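# Pull two timbers from roller feed onto rack hooks

## Task

Two timbers sit side by side in a stopped powered roller feed, nearly through, with only their ends still held by the rollers. Pressing green runs the feed and pressing red stops it. Get each timber lying in both hooks of the rack next to the outfeed, with neither timber resting on the other, and leave the feed stopped at the end.

## Robot and tools

Robots: three identical i2rt Big YAM arms named arm1, arm2 and arm3. Each has six revolute joints, a two-finger gripper and a wrist camera. Hand reach is roughly 1.0 m from the joint1 axis. Fixed room cameras are cam_button, cam_end, cam_end2, cam_over and cam_side; wrist cameras are arm1_cam_wrist, arm2_cam_wrist and arm3_cam_wrist. All images are 672x504 pixels.

Frames: one shared scene frame, metres, origin on the floor, +z up. Foot (base_link) poses, each facing along its own +x: arm1 at (-0.142, +0.806, +0.874) quat wxyz (+0.746, -0.004, -0.004, -0.666); arm2 at (+1.110, -0.719, +0.712) quat (+0.623, -0.004, -0.007, +0.782); arm3 at (-0.225, -0.825, +0.863) quat (+0.745, +0.004, -0.004, +0.667). The hand point lies between the finger pads, about 1 cm behind the tips. Fingers point along the hand's +z and open and close along its y. Quaternions are always written w first.

Tool move: arguments arm1, arm2, arm3 (each optional, one object per robot) and cameras (a list of camera names, or ["all"], or [] for none). A robot left out receives nothing new but may keep pushing toward its previous target. Inside a robot's object:
- joints: absolute targets keyed by name: joint1_rad (-2.879 to 2.879, turn about the foot, positive counter-clockwise seen from above), joint2_rad (0 to 3.141, shoulder, 0 = upper arm back and level, positive lifts then brings it forward), joint3_rad (0 to 3.019, elbow, 0 = folded), joint4_rad (-1.692 to 1.57, hand pitch, positive tilts fingers up), joint5_rad (-1.57 to 1.57, sideways hand swing, positive to the arm's right), joint6_rad (-2.094 to 2.094, roll, positive clockwise seen from behind), gripper_m (0 to 0.093, fingertip gap in metres). Radians for joints.
- target: an absolute hand pose, seven numbers [x, y, z, qw, qx, qy, qz] in the scene frame, metres. The hand travels a straight line from its current hand_target toward it. When target is given, joints may contain only gripper_m.
- speed: top path speed, 0.002 to 0.5 m/s (default 0.25); only allowed together with target. Rotation is capped at twice that value in rad/s.
- min_time_s: 0.1 to 8 s, the shortest duration for that robot's joint motions; used with joints.
All motions start together; all hand paths in one call finish together, paced by the slowest. Paths do not avoid obstacles or other arms, may lag, stray or overshoot speed (especially near full stretch), and each control step clips the commanded pose to within 100 mm and 20 degrees of the measured hand. Expect the hand to end a centimetre or more off. A hand path lasts between 0.5 and 10 s; one action never exceeds 15 s. Unknown keys make the call invalid; out-of-range numbers get it refused, and a refusal cancels later move, wait and finished_scene calls in the same reply. A move with no action returns full state and all images.

Tool wait: seconds (0 to 10) plus optional cameras; commands nothing new. Tool zoom_image: camera and region [x0, y0, x1, y1] in pixels (top-left origin, at most 504 by 504) of that camera's latest image. Tool finished_scene: scene (integer) ends the scene irreversibly; make no further calls after it in that reply.

Reading results: each robot shows joint_positions, Joint velocities (rad/s, gripper m/s; "within noise" means at rest), joint torques (N m, arm joints only, including gravity; joints 3 and 4 wrap at ±28), hand and hand_target poses. The "move" line names each arm given a motion with done or its worst status. Status words: done; off_target (rested short, may still push); time_out (joint could not finish; it now holds a nearby target and keeps pushing; on_its_own lists such joints, and "held at" gives a target, not a reading); not_followed (a safety check withheld targets, shown with "joint command not followed" or "pose unreachable"); limit_stop_at_motor_heat. Robots listed under "as last shown" were not commanded; their omitted lines are unchanged. The "pictures" line gives image order; images can trail the state slightly. To relieve a pushing joint, command its reported position.

Gripper: gripping a rigid part, the reading can be up to about 0.005 m below the part's width (some read up to 0.002 wider). Empty and closed reads 0.000 to 0.003. Full force starts about 0.005 below the touch reading. Release by commanding well above the reading. Pads give roughly 50 to 64 N each.

Hazards: arms do not stop on contact and can push hard, overheating motors (MOTOR HOT at 85 °C; at 100 °C the arm and gripper go limp and drop for 30 to 60 s or more). Stretched arms and held loads heat too, even while you deliberate, since the scene keeps running between replies. Never squeeze another arm's fingers or press two arms together; the clearance check can act late and ignores fingers, housings and cameras. Avoid hitting fixed structures, dropping timber, releasing moving pieces, or knocking anything out of the work area. Occasional brief pushes may disturb loose objects. Press the feed buttons gently, stop the feed with red before finishing, and confirm both timbers lie in both hooks without overlap.

Each tool is called as name([rows], argument=value, ...), one row to a line, values as JSON.

## Session

move()

Scene clock: 0.00 s.
Joint torques (N m): no reading
Heat: arm1: hottest joint1_rad 23 °C; arm2: hottest joint3_rad 22 °C; arm3: hottest joint2_rad 22 °C.
Joint velocities: within noise
arm1.joint_positions: joint1_rad=-0.792 joint2_rad=+0.591 joint3_rad=+1.353 joint4_rad=-1.540 joint5_rad=-0.284 joint6_rad=-0.232 gripper_m=+0.09396
arm1.joint_status: not commanded
arm1.hand: x=-0.2259 y=+0.6317 z=+1.3681 quat_wxyz=(-0.252, -0.742, -0.531, +0.322) (m; scene frame)
arm1.hand_target: x=-0.2248 y=+0.6331 z=+1.3776 quat_wxyz=(-0.255, -0.738, -0.530, +0.332) (m; scene frame)
arm1.hand_status: not commanded
arm2.joint_positions: joint1_rad=+0.174 joint2_rad=+0.596 joint3_rad=+1.398 joint4_rad=-1.492 joint5_rad=-0.215 joint6_rad=-0.742 gripper_m=+0.09396
arm2.joint_status: not commanded
arm2.hand: x=+0.9917 y=-0.5514 z=+1.2298 quat_wxyz=(-0.294, +0.890, -0.145, -0.318) (m; scene frame)
arm2.hand_target: x=+0.9922 y=-0.5532 z=+1.2409 quat_wxyz=(-0.304, +0.884, -0.142, -0.324) (m; scene frame)
arm2.hand_status: not commanded
arm3.joint_positions: joint1_rad=-0.151 joint2_rad=+0.603 joint3_rad=+1.486 joint4_rad=-1.464 joint5_rad=+0.148 joint6_rad=-0.406 gripper_m=+0.09396
arm3.joint_status: not commanded
arm3.hand: x=-0.1490 y=-0.6490 z=+1.4265 quat_wxyz=(-0.459, +0.638, -0.600, -0.152) (m; scene frame)
arm3.hand_target: x=-0.1498 y=-0.6521 z=+1.4353 quat_wxyz=(-0.468, +0.633, -0.597, -0.156) (m; scene frame)
arm3.hand_status: not commanded
pictures: arm1_cam_wrist, arm2_cam_wrist, arm3_cam_wrist, cam_button, cam_end, cam_end2, cam_over, cam_side

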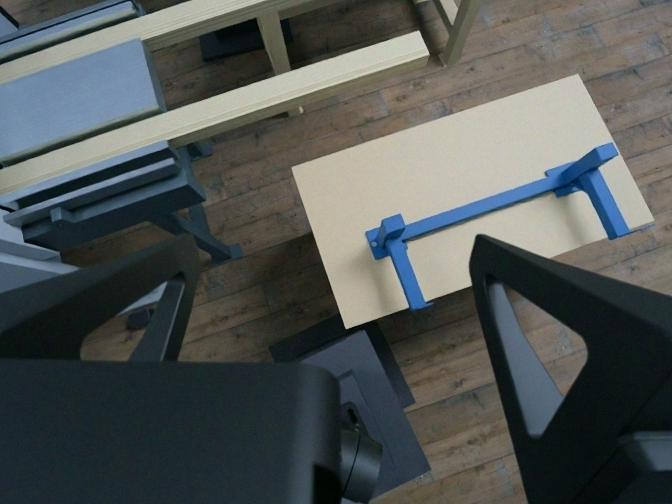

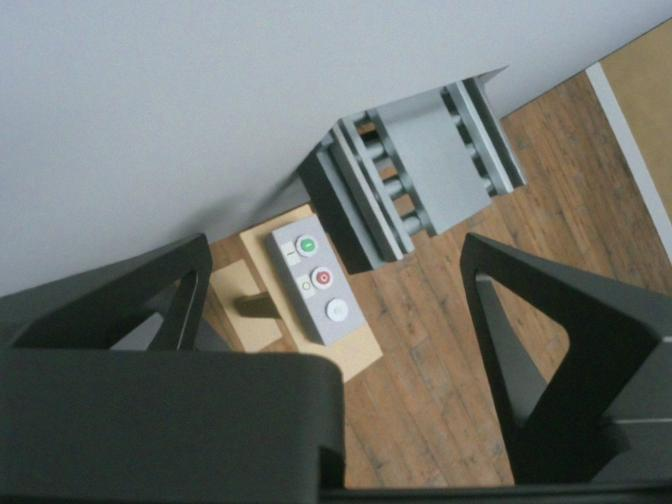

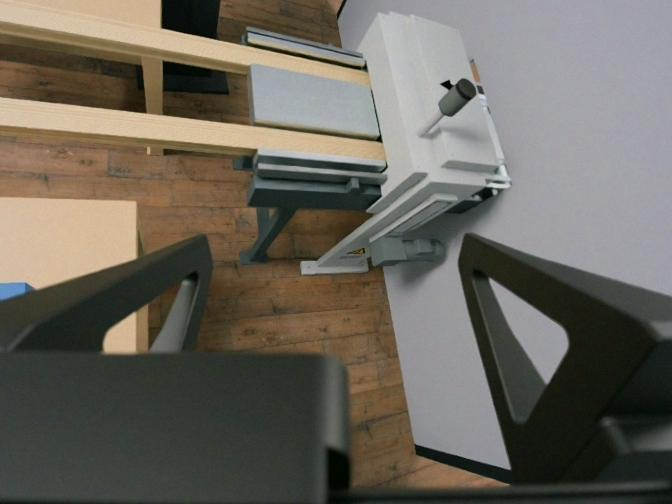

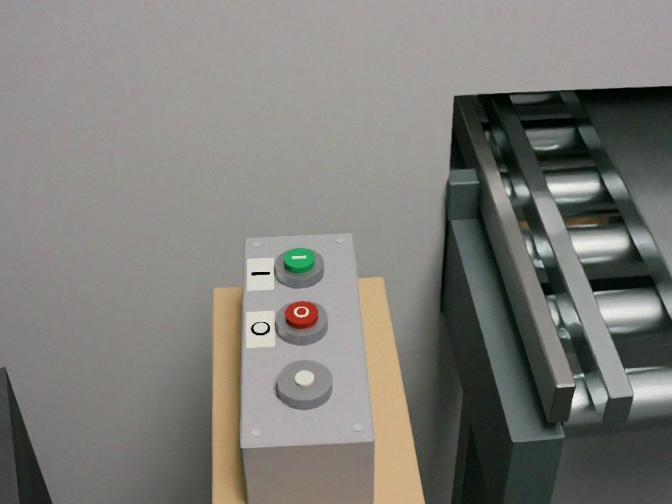

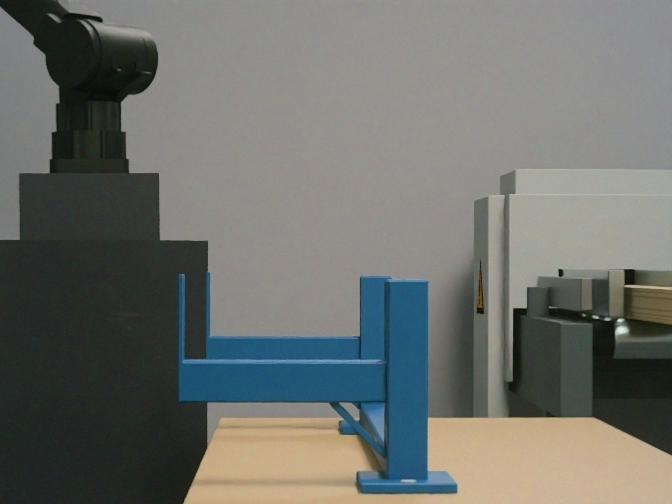

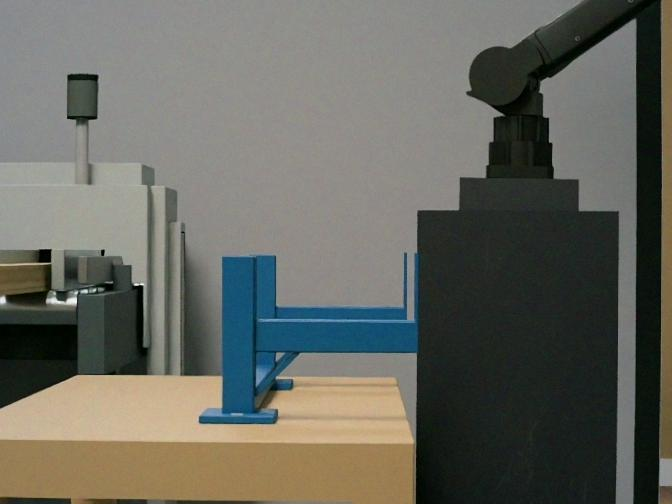

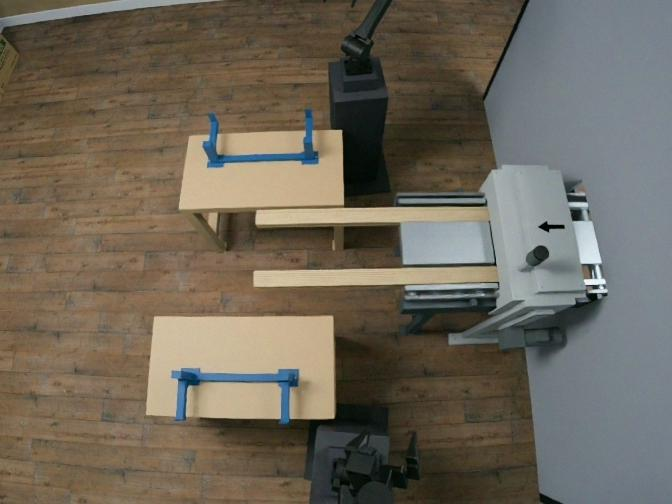

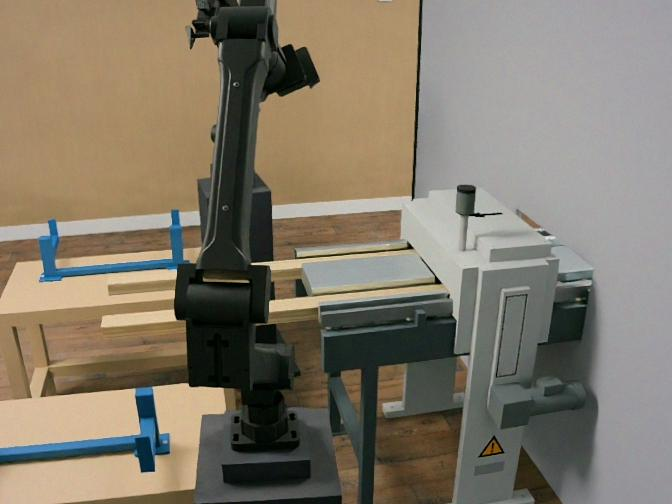

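move(arm1={"target":[-0.2,0.22,1.2,0,1,0,0],"speed":0.2}, arm3={"target":[0.0,-0.05,1.2,0,1,0,0],"speed":0.2}, arm2={"target":[0.9,-0.4,1.2,0,0.7071,-0.7071,0],"speed":0.2,"joints":{"gripper_m":0.0}}, cameras=["all"])

Scene clock: 118.90 s.
Joint torques (N m): arm1=[-0.62 -15.74 14.42 -0.02 -0.08 0.07] | arm2=[-3.19 -6.95 12.29 0.44 -0.05 0.24] | arm3=[-0.91 -18.9 12.42 1.96 -0.01 0]
Heat: arm1: hottest joint3_rad 26 °C; arm2: hottest joint3_rad 28 °C; arm3: hottest joint3_rad 32 °C.
move: arm1 off_target; arm2 off_target; arm3 off_target
Joint velocities: within noise
arm1.joint_positions: joint1_rad=-0.200 joint2_rad=+1.832 joint3_rad=+2.035 joint4_rad=-1.672 joint5_rad=+0.006 joint6_rad=+1.465 gripper_m=+0.09396
arm1.joint_status: not commanded
arm1.hand: x=-0.1942 y=+0.2281 z=+1.1896 quat_wxyz=(-0.056, -0.998, -0.009, +0.007) (m; scene frame)
arm1.hand_target: x=-0.2000 y=+0.2207 z=+1.1993 quat_wxyz=(-0.067, -0.998, +0.000, +0.007) (m; scene frame)
arm1.hand_status: off_target (0.014 m and 6.6 deg from the pose sent, 0.445 m and 84.2 deg at the start; a joint's target at an end of its range on 66 of 174 steps)
arm2.joint_positions: joint1_rad=+0.346 joint2_rad=+1.205 joint3_rad=+1.712 joint4_rad=-1.688 joint5_rad=-0.012 joint6_rad=+0.549 gripper_m=+0.00050
arm2.joint_status: all done
arm2.hand: x=+0.8983 y=-0.4046 z=+1.1754 quat_wxyz=(-0.044, +0.703, -0.685, -0.187) (m; scene frame)
arm2.hand_target: x=+0.9004 y=-0.4009 z=+1.1986 quat_wxyz=(-0.048, +0.692, -0.689, -0.209) (m; scene frame)
arm2.hand_status: off_target (0.025 m and 22.2 deg from the pose sent, 0.179 m and 86.0 deg at the start; pose on its path clipped on 53 of 174 steps; a joint's target at an end of its range on 120 of 174 steps)
arm3.joint_positions: joint1_rad=-0.180 joint2_rad=+2.370 joint3_rad=+2.877 joint4_rad=-1.544 joint5_rad=-0.006 joint6_rad=-1.825 gripper_m=+0.09396
arm3.joint_status: not commanded
arm3.hand: x=+0.0041 y=-0.0618 z=+1.1902 quat_wxyz=(-0.261, +0.963, -0.017, +0.068) (m; scene frame)
arm3.hand_target: x=-0.0007 y=-0.0520 z=+1.1992 quat_wxyz=(-0.281, +0.957, -0.007, +0.076) (m; scene frame)
arm3.hand_status: off_target (0.016 m and 31.3 deg from the pose sent, 0.657 m and 100.8 deg at the start; pose on its path clipped on 50 of 174 steps; a joint's target at an end of its range on 77 of 174 steps)
pictures: arm1_cam_wrist, arm2_cam_wrist, arm3_cam_wrist, cam_button, cam_end, cam_end2, cam_over, cam_side

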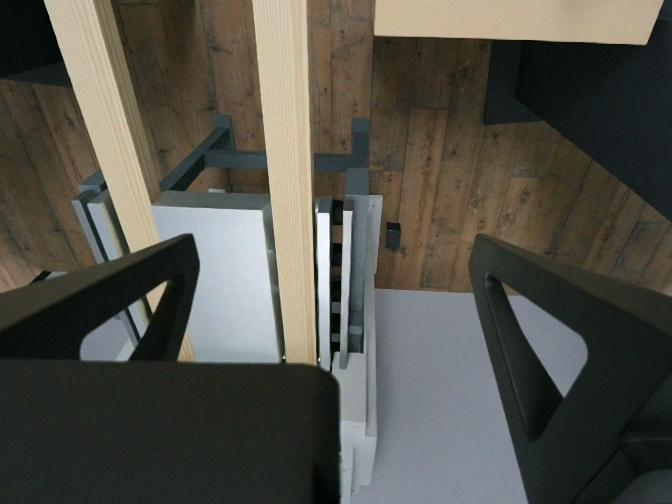

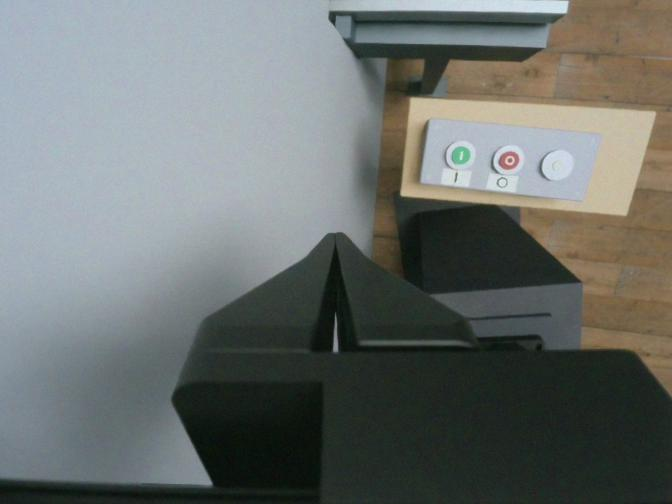

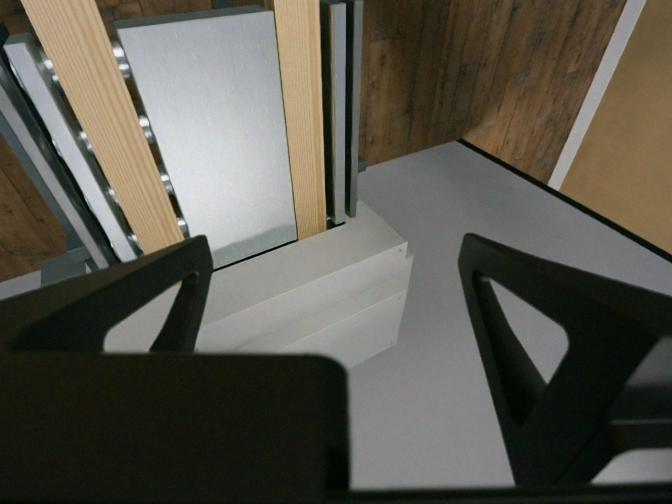

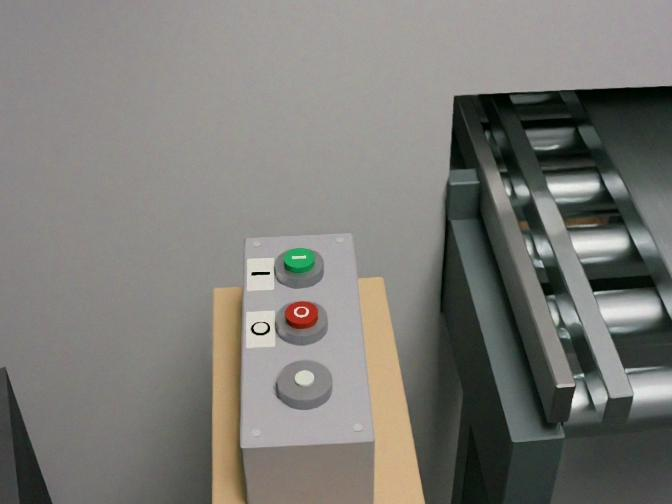

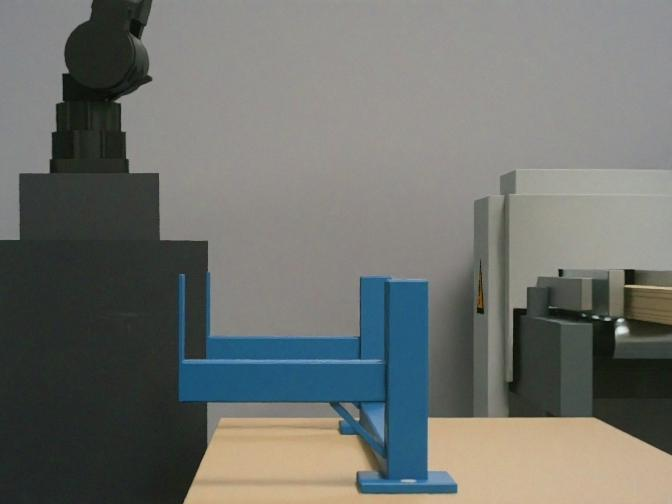

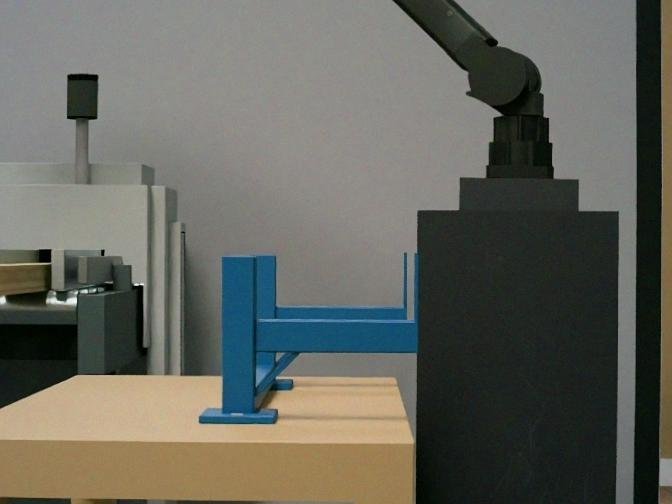

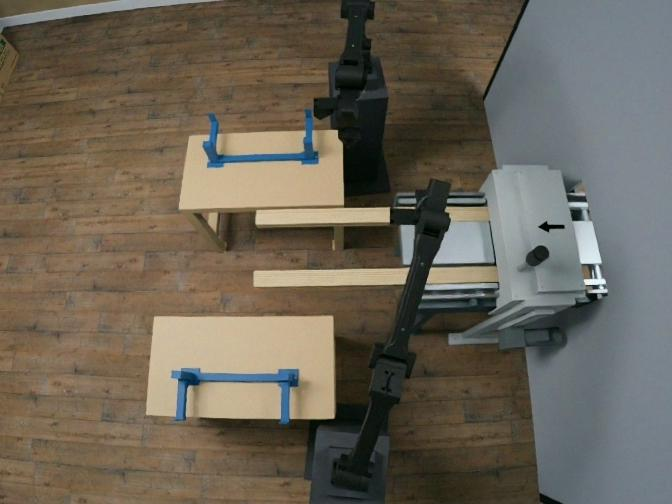

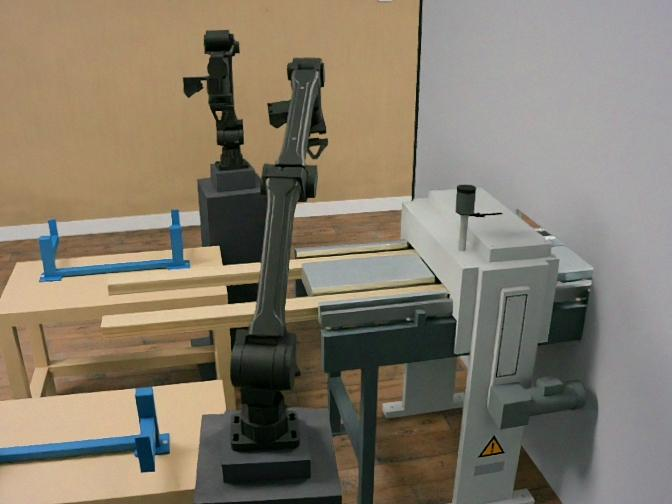

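move(arm1={"target":[-0.2,0.2,1.05,0,1,0,0],"speed":0.2}, arm3={"target":[-0.05,-0.05,1.05,0,1,0,0],"speed":0.2}, arm2={"target":[0.985,-0.375,0.95,0,0.7071,-0.7071,0],"speed":0.2,"joints":{"gripper_m":0.0}}, cameras=["arm1_cam_wrist","arm2_cam_wrist","arm3_cam_wrist","cam_button","cam_over"])

Scene clock: 181.47 s.
Joint torques (N m): arm1=[-0.21 -17.38 10.59 0.59 -0.08 0.07] | arm2=[-3.14 -9 7.47 0.62 0.09 0.01] | arm3=[-1.2 -21.3 12.3 0.68 -0.25 0.15]
Heat: arm1: hottest joint3_rad 34 °C; arm2: hottest joint3_rad 32 °C; arm3: hottest joint3_rad 42 °C.
move: arm1 done; arm2 done; arm3 off_target
Joint velocities: within noise
arm1.joint_positions: joint1_rad=-0.200 joint2_rad=+1.960 joint3_rad=+1.881 joint4_rad=-1.502 joint5_rad=+0.006 joint6_rad=+1.469 gripper_m=+0.09396
arm1.joint_status: not commanded
arm1.hand: x=-0.1959 y=+0.2043 z=+1.0579 quat_wxyz=(-0.001, -1.000, -0.008, +0.002) (m; scene frame)
arm1.hand_target: x=-0.2001 y=+0.2002 z=+1.0500 quat_wxyz=(+0.000, -1.000, +0.000, +0.000) (m; scene frame)
arm1.hand_status: done (0.010 m and 0.9 deg from the pose sent, 0.143 m and 6.6 deg at the start)
arm2.joint_positions: joint1_rad=+0.119 joint2_rad=+1.296 joint3_rad=+1.233 joint4_rad=-1.512 joint5_rad=-0.017 joint6_rad=+0.346 gripper_m=+0.00050
arm2.joint_status: all done
arm2.hand: x=+0.9818 y=-0.3779 z=+0.9535 quat_wxyz=(+0.002, +0.706, -0.708, +0.001) (m; scene frame)
arm2.hand_target: x=+0.9850 y=-0.3750 z=+0.9500 quat_wxyz=(+0.000, +0.707, -0.707, +0.000) (m; scene frame)
arm2.hand_status: done (0.006 m and 0.3 deg from the pose sent, 0.243 m and 22.2 deg at the start)
arm3.joint_positions: joint1_rad=-0.116 joint2_rad=+2.542 joint3_rad=+2.881 joint4_rad=-1.674 joint5_rad=+0.007 joint6_rad=-1.803 gripper_m=+0.09396
arm3.joint_status: not commanded
arm3.hand: x=-0.0456 y=-0.0567 z=+1.0464 quat_wxyz=(-0.120, +0.992, +0.002, +0.030) (m; scene frame)
arm3.hand_target: x=-0.0504 y=-0.0515 z=+1.0496 quat_wxyz=(-0.129, +0.991, +0.001, +0.030) (m; scene frame)
arm3.hand_status: off_target (0.009 m and 14.2 deg from the pose sent, 0.151 m and 31.4 deg at the start; a joint's target at an end of its range on 63 of 67 steps)
pictures: arm1_cam_wrist, arm2_cam_wrist, arm3_cam_wrist, cam_button, cam_over

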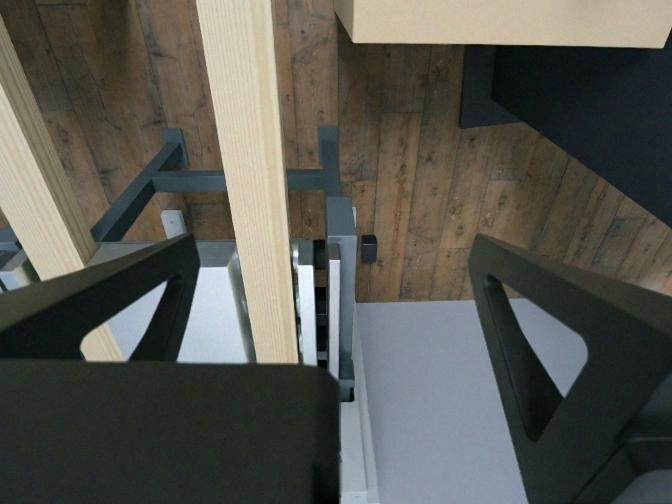

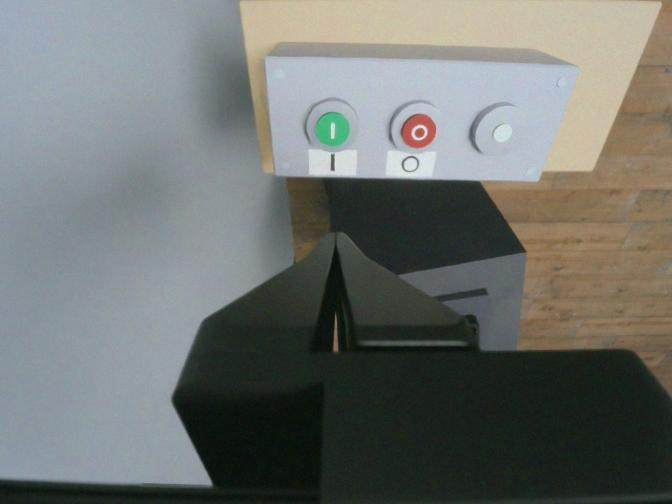

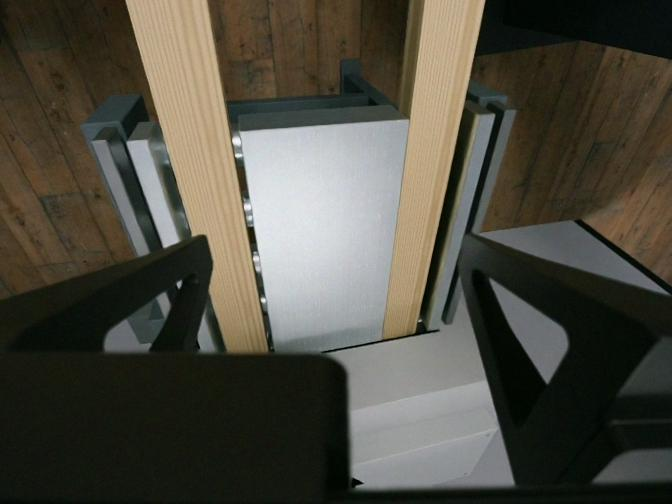

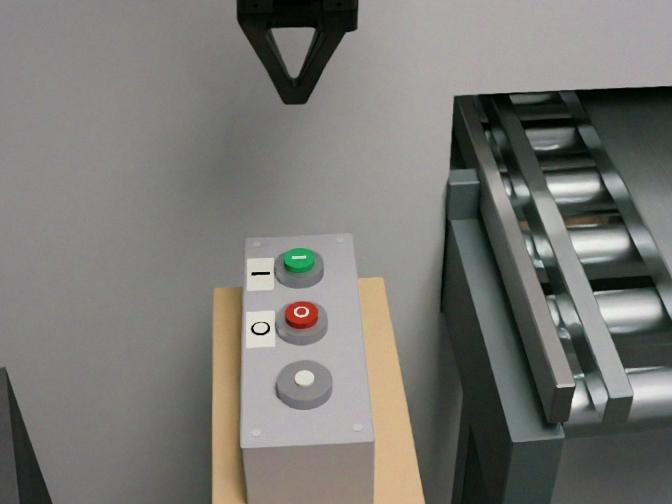

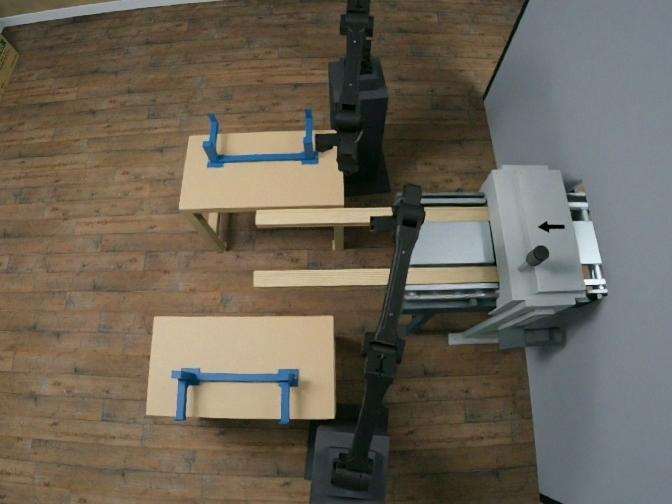

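move(arm2={"target":[0.98,-0.387,0.85,0,0.7071,-0.7071,0],"speed":0.1,"joints":{"gripper_m":0.0}}, arm3={"target":[-0.1,-0.3,1.05,0,1,0,0],"speed":0.2}, arm1={"target":[-0.2,0.13,0.95,0,1,0,0],"speed":0.2}, cameras=["arm1_cam_wrist","arm2_cam_wrist","arm3_cam_wrist","cam_button","cam_over"])

zoom_image(camera="cam_over", region=[140, 60, 540, 460])

Scene clock: 230.37 s.
Joint torques (N m): arm1=[0.5 -20.07 13.96 0.38 -0.09 0.09] | arm2=[-1.49 -8.29 6.84 0.64 0.09 0.26] | arm3=[-2.14 -14.33 8.18 0.95 -0.28 0.05]
Heat: arm1: hottest joint3_rad 29 °C; arm2: hottest joint3_rad 31 °C; arm3: hottest joint3_rad 39 °C.
move: arm1 off_target; arm2 done; arm3 done
Joint velocities: within noise
arm1.joint_positions: joint1_rad=-0.200 joint2_rad=+2.208 joint3_rad=+1.992 joint4_rad=-1.397 joint5_rad=+0.005 joint6_rad=+1.478 gripper_m=+0.09396
arm1.joint_status: not commanded
arm1.hand: x=-0.2007 y=+0.1455 z=+0.9462 quat_wxyz=(+0.016, -1.000, -0.003, +0.000) (m; scene frame)
arm1.hand_target: x=-0.2000 y=+0.1306 z=+0.9502 quat_wxyz=(+0.000, -1.000, +0.000, +0.000) (m; scene frame)
arm1.hand_status: off_target (0.016 m and 1.8 deg from the pose sent, 0.131 m and 0.9 deg at the start)
arm2.joint_positions: joint1_rad=+0.126 joint2_rad=+1.320 joint3_rad=+0.995 joint4_rad=-1.241 joint5_rad=-0.017 joint6_rad=+0.351 gripper_m=+0.00050
arm2.joint_status: all done
arm2.hand: x=+0.9836 y=-0.3857 z=+0.8565 quat_wxyz=(+0.000, +0.707, -0.707, -0.003) (m; scene frame)
arm2.hand_target: x=+0.9801 y=-0.3871 z=+0.8502 quat_wxyz=(+0.000, +0.707, -0.707, +0.000) (m; scene frame)
arm2.hand_status: done (0.008 m and 0.3 deg from the pose sent, 0.104 m and 0.3 deg at the start)
arm3.joint_positions: joint1_rad=-0.116 joint2_rad=+1.786 joint3_rad=+1.637 joint4_rad=-1.442 joint5_rad=+0.005 joint6_rad=-1.802 gripper_m=+0.09396
arm3.joint_status: not commanded
arm3.hand: x=-0.1019 y=-0.2996 z=+1.0507 quat_wxyz=(+0.004, +1.000, +0.002, +0.001) (m; scene frame)
arm3.hand_target: x=-0.1000 y=-0.2999 z=+1.0500 quat_wxyz=(+0.000, +1.000, +0.000, +0.000) (m; scene frame)
arm3.hand_status: done (0.002 m and 0.5 deg from the pose sent, 0.249 m and 14.2 deg at the start)
pictures: arm1_cam_wrist, arm2_cam_wrist, arm3_cam_wrist, cam_button, cam_over

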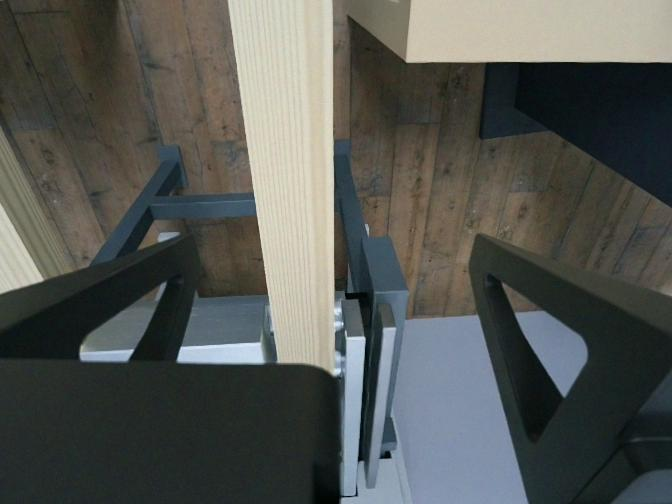

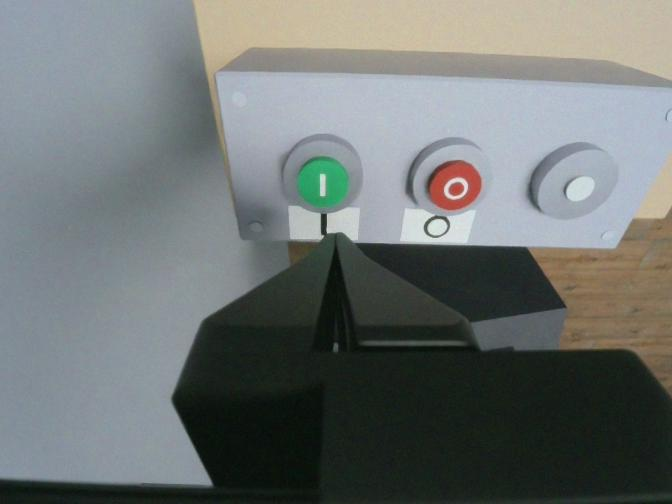

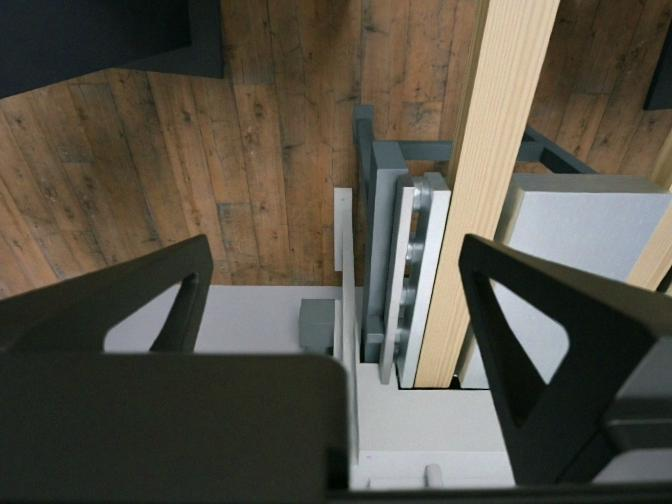

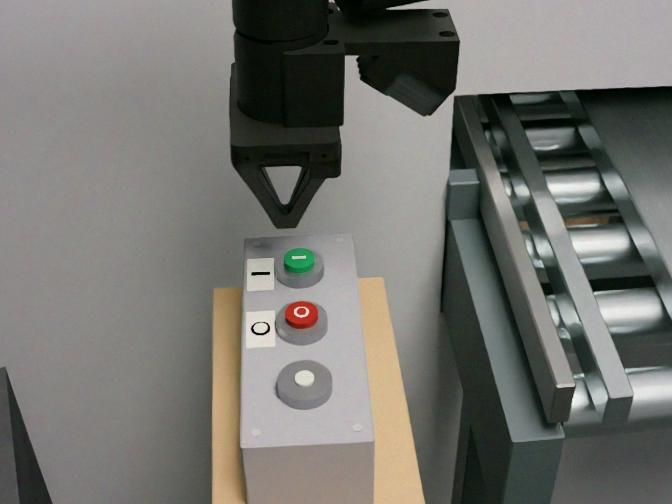

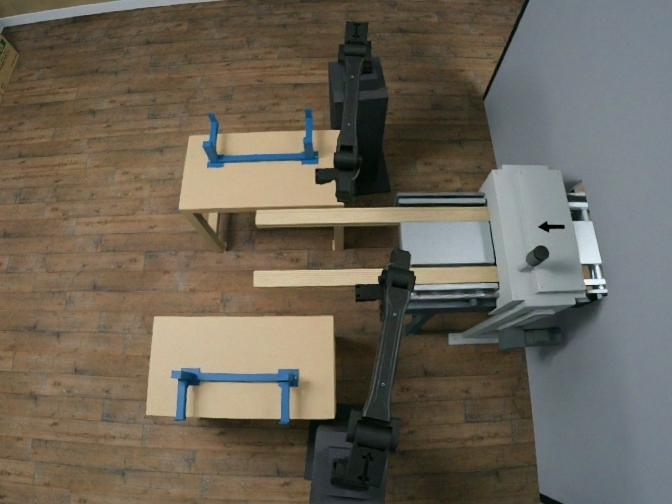

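Scaled by 1.260 from the camera's 672x504 image, which has a finer 960x720 frame.

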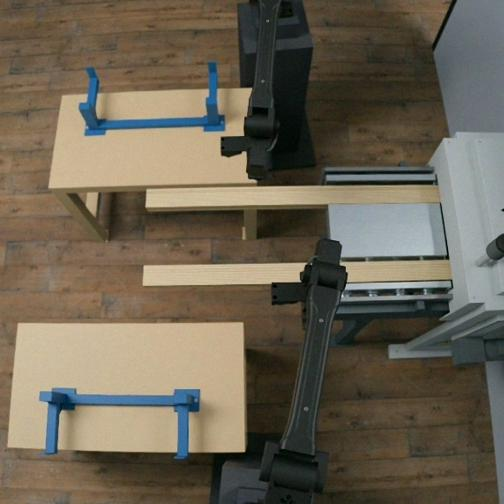

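move(arm1={"target":[-0.09,0.107,0.88,0,1,0,0],"speed":0.15}, arm3={"target":[-0.09,-0.138,0.90,0,1,0,0],"speed":0.2}, cameras=["arm1_cam_wrist","arm3_cam_wrist","cam_over","cam_end","cam_end2","cam_side"])

Scene clock: 280.00 s.
Joint torques (N m): arm1=[1.38 -20.66 13.64 0.38 -0.05 0.08] | arm2=[-1.49 -8.29 6.83 0.64 0.08 0.26] | arm3=[-0.97 -18.32 12.22 0.14 -0.26 0.13]
Heat: arm1: hottest joint3_rad 31 °C; arm2: hottest joint3_rad 29 °C; arm3: hottest joint3_rad 38 °C.
move: arm1 off_target; arm3 off_target
Joint velocities: within noise
arm1.joint_positions: joint1_rad=-0.041 joint2_rad=+2.326 joint3_rad=+2.026 joint4_rad=-1.309 joint5_rad=+0.002 joint6_rad=+1.637 gripper_m=+0.09396
arm1.joint_status: not commanded
arm1.hand: x=-0.0935 y=+0.1216 z=+0.8810 quat_wxyz=(+0.013, -1.000, -0.003, +0.002) (m; scene frame)
arm1.hand_target: x=-0.0900 y=+0.1077 z=+0.8801 quat_wxyz=(+0.000, -1.000, +0.000, +0.000) (m; scene frame)
arm1.hand_status: off_target (0.015 m and 1.5 deg from the pose sent, 0.135 m and 1.8 deg at the start)
arm2: as last shown
arm3.joint_positions: joint1_rad=-0.091 joint2_rad=+2.302 joint3_rad=+2.049 joint4_rad=-1.351 joint5_rad=+0.004 joint6_rad=-1.773 gripper_m=+0.09396
arm3.joint_status: not commanded
arm3.hand: x=-0.0860 y=-0.1526 z=+0.8950 quat_wxyz=(+0.010, +1.000, +0.000, -0.001) (m; scene frame)
arm3.hand_target: x=-0.0901 y=-0.1387 z=+0.9002 quat_wxyz=(-0.001, +1.000, +0.000, +0.000) (m; scene frame)
arm3.hand_status: off_target (0.016 m and 1.2 deg from the pose sent, 0.221 m and 0.6 deg at the start)
pictures: arm1_cam_wrist, arm3_cam_wrist, cam_end, cam_end2, cam_over, cam_side

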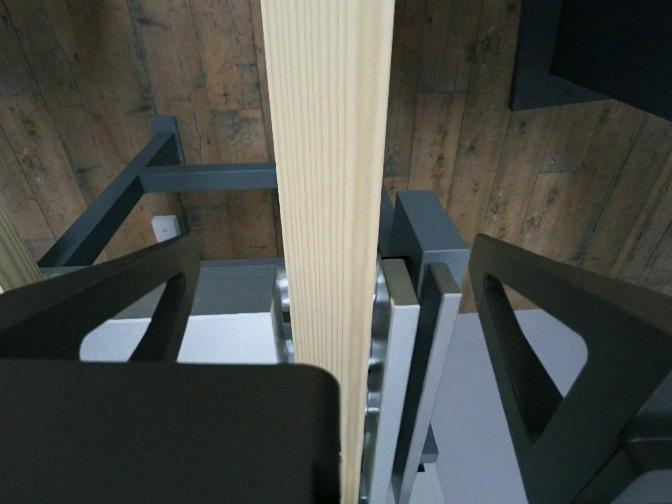

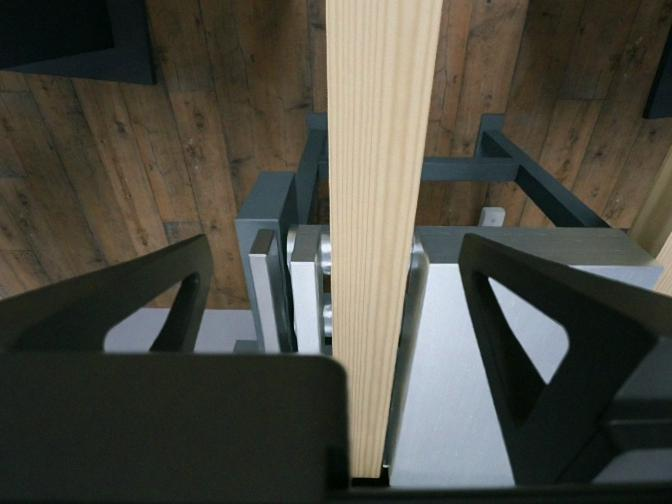

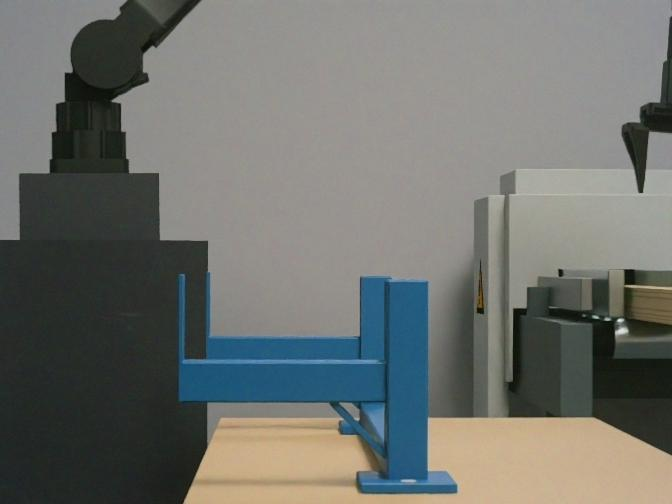

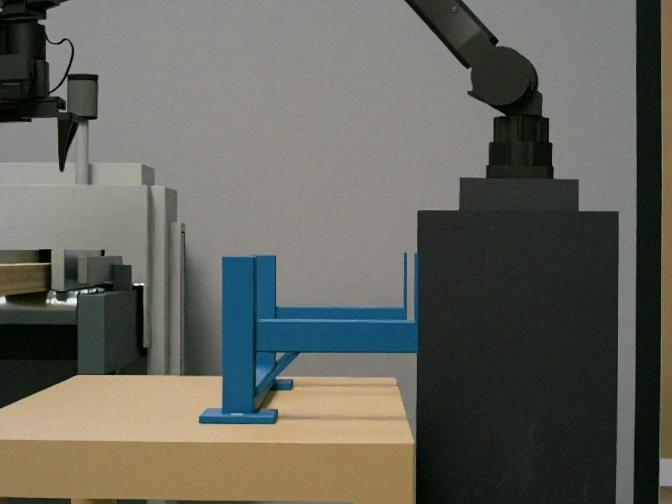

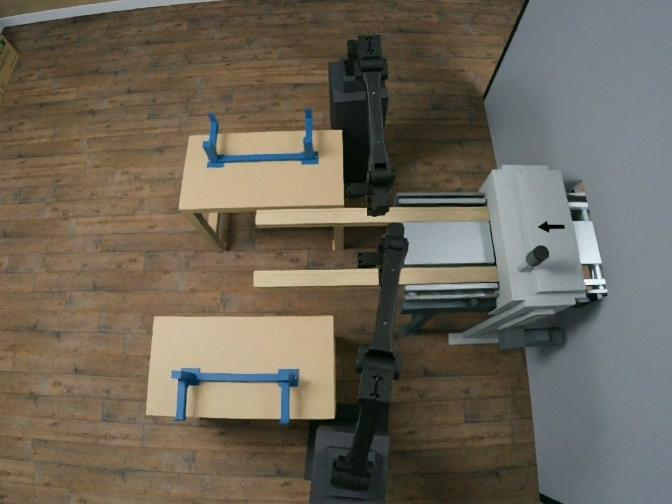

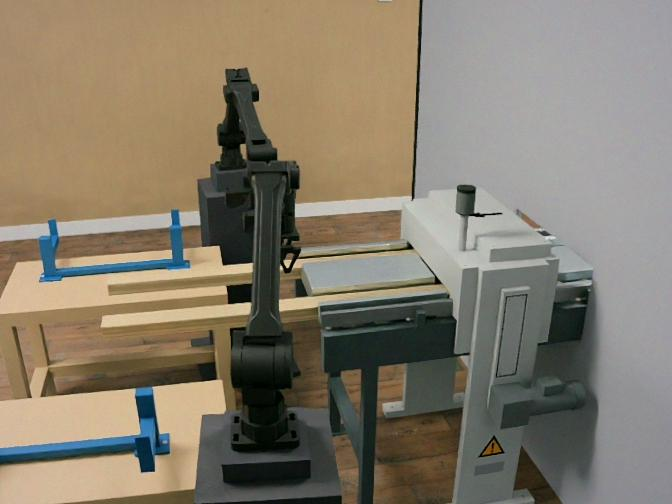

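move(arm1={"target":[-0.09,0.107,0.835,0,1,0,0],"speed":0.1}, arm3={"target":[-0.09,-0.113,0.86,0,1,0,0],"speed":0.1}, cameras=["arm1_cam_wrist","arm3_cam_wrist","cam_end","cam_end2"])

Scene clock: 292.63 s.
Joint torques (N m): arm1=[0.38 -21.07 10.32 0.62 -0.03 0.07] | arm2=[-1.55 -8.29 6.84 0.64 0.09 0.26] | arm3=[-0.97 -19.08 12.23 0.44 -0.26 0.13]
Heat: arm1: hottest joint3_rad 31 °C; arm2: hottest joint3_rad 29 °C; arm3: hottest joint3_rad 38 °C.
move: arm1 off_target; arm3 off_target
Joint velocities: within noise
arm1.joint_positions: joint1_rad=-0.041 joint2_rad=+2.376 joint3_rad=+2.026 joint4_rad=-1.230 joint5_rad=+0.002 joint6_rad=+1.637 gripper_m=+0.09396
arm1.joint_status: not commanded
arm1.hand: x=-0.0926 y=+0.1092 z=+0.8469 quat_wxyz=(-0.002, -1.000, -0.003, +0.001) (m; scene frame)
arm1.hand_target: x=-0.0900 y=+0.1073 z=+0.8351 quat_wxyz=(+0.000, -1.000, +0.000, +0.000) (m; scene frame)
arm1.hand_status: off_target (0.012 m and 0.4 deg from the pose sent, 0.048 m and 1.5 deg at the start)
arm2: as last shown
arm3.joint_positions: joint1_rad=-0.085 joint2_rad=+2.416 joint3_rad=+2.157 joint4_rad=-1.351 joint5_rad=+0.004 joint6_rad=-1.766 gripper_m=+0.09396
arm3.joint_status: not commanded
arm3.hand: x=-0.0860 y=-0.1289 z=+0.8565 quat_wxyz=(+0.014, +1.000, +0.000, -0.001) (m; scene frame)
arm3.hand_target: x=-0.0902 y=-0.1138 z=+0.8603 quat_wxyz=(-0.001, +1.000, +0.000, +0.000) (m; scene frame)
arm3.hand_status: off_target (0.017 m and 1.6 deg from the pose sent, 0.053 m and 1.2 deg at the start)
pictures: arm1_cam_wrist, arm3_cam_wrist, cam_end, cam_end2

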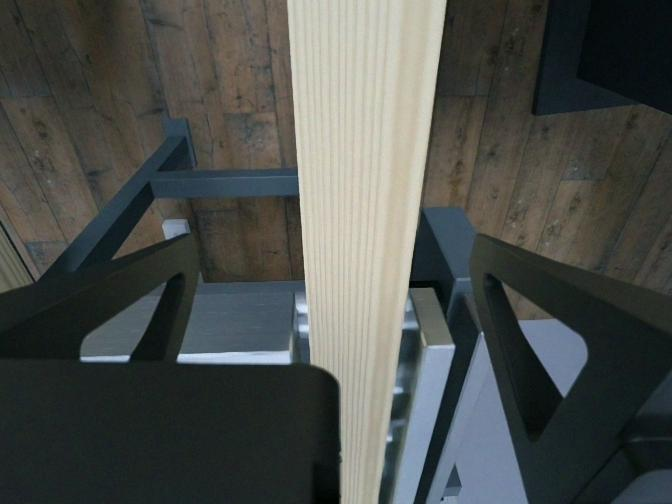

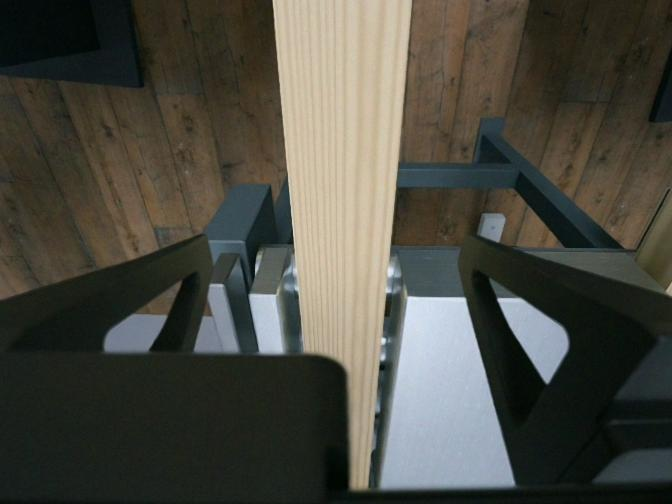

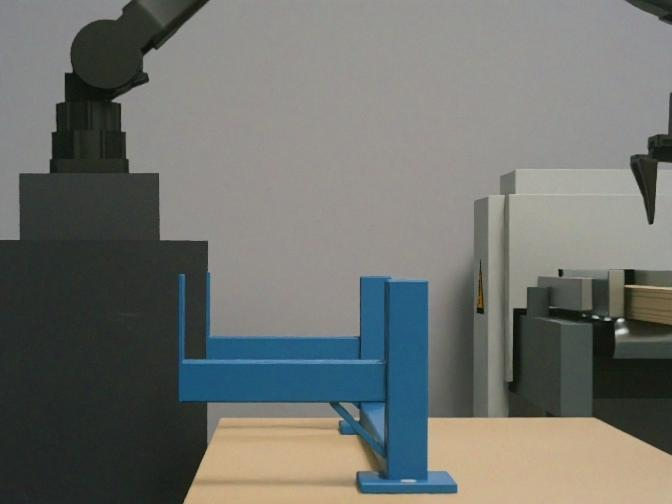

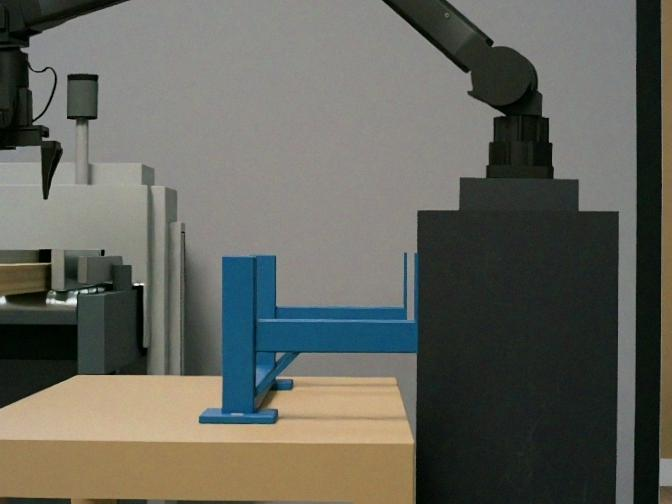

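move(arm1={"target":[-0.09,0.12,0.785,0,1,0,0],"speed":0.08}, arm3={"target":[-0.09,-0.12,0.785,0,1,0,0],"speed":0.08}, cameras=["arm1_cam_wrist","arm3_cam_wrist","cam_end","cam_end2"])

Scene clock: 303.63 s.
Joint torques (N m): arm1=[0.67 -20.66 9.24 0.58 -0.04 0.08] | arm2=[-1.55 -8.35 6.84 0.64 0.08 0.26] | arm3=[-1.2 -18.96 8.24 0.92 -0.25 0.12]
Heat: arm1: hottest joint3_rad 30 °C; arm2: hottest joint3_rad 29 °C; arm3: hottest joint3_rad 38 °C.
move: arm1 off_target; arm3 off_target
Joint velocities: within noise
arm1.joint_positions: joint1_rad=-0.041 joint2_rad=+2.399 joint3_rad=+1.939 joint4_rad=-1.110 joint5_rad=+0.002 joint6_rad=+1.639 gripper_m=+0.09396
arm1.joint_status: not commanded
arm1.hand: x=-0.0932 y=+0.1183 z=+0.8006 quat_wxyz=(-0.006, -1.000, -0.002, +0.001) (m; scene frame)
arm1.hand_target: x=-0.0901 y=+0.1203 z=+0.7853 quat_wxyz=(+0.000, -1.000, +0.000, +0.000) (m; scene frame)
arm1.hand_status: off_target (0.016 m and 0.7 deg from the pose sent, 0.063 m and 0.4 deg at the start)
arm2: as last shown
arm3.joint_positions: joint1_rad=-0.085 joint2_rad=+2.471 joint3_rad=+2.114 joint4_rad=-1.210 joint5_rad=+0.004 joint6_rad=-1.766 gripper_m=+0.09396
arm3.joint_status: not commanded
arm3.hand: x=-0.0840 y=-0.1187 z=+0.8024 quat_wxyz=(-0.007, +1.000, +0.000, +0.003) (m; scene frame)
arm3.hand_target: x=-0.0900 y=-0.1205 z=+0.7851 quat_wxyz=(+0.000, +1.000, +0.000, +0.000) (m; scene frame)
arm3.hand_status: off_target (0.018 m and 0.9 deg from the pose sent, 0.072 m and 1.6 deg at the start)
pictures: arm1_cam_wrist, arm3_cam_wrist, cam_end, cam_end2

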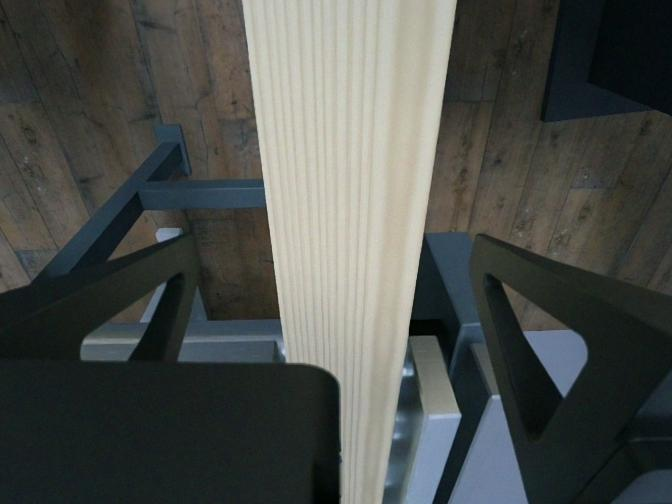

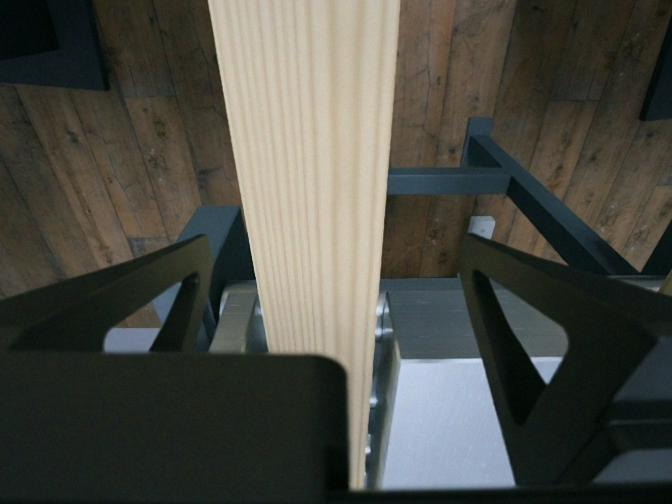

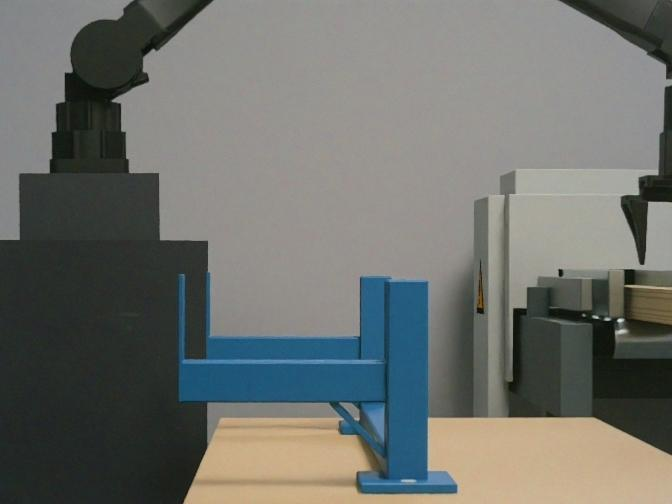

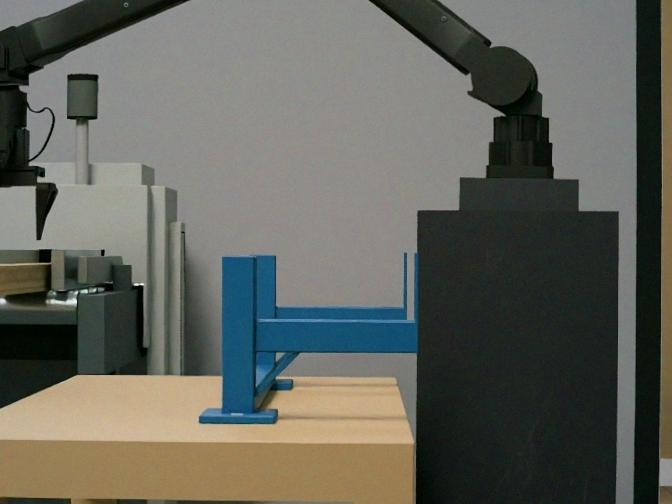

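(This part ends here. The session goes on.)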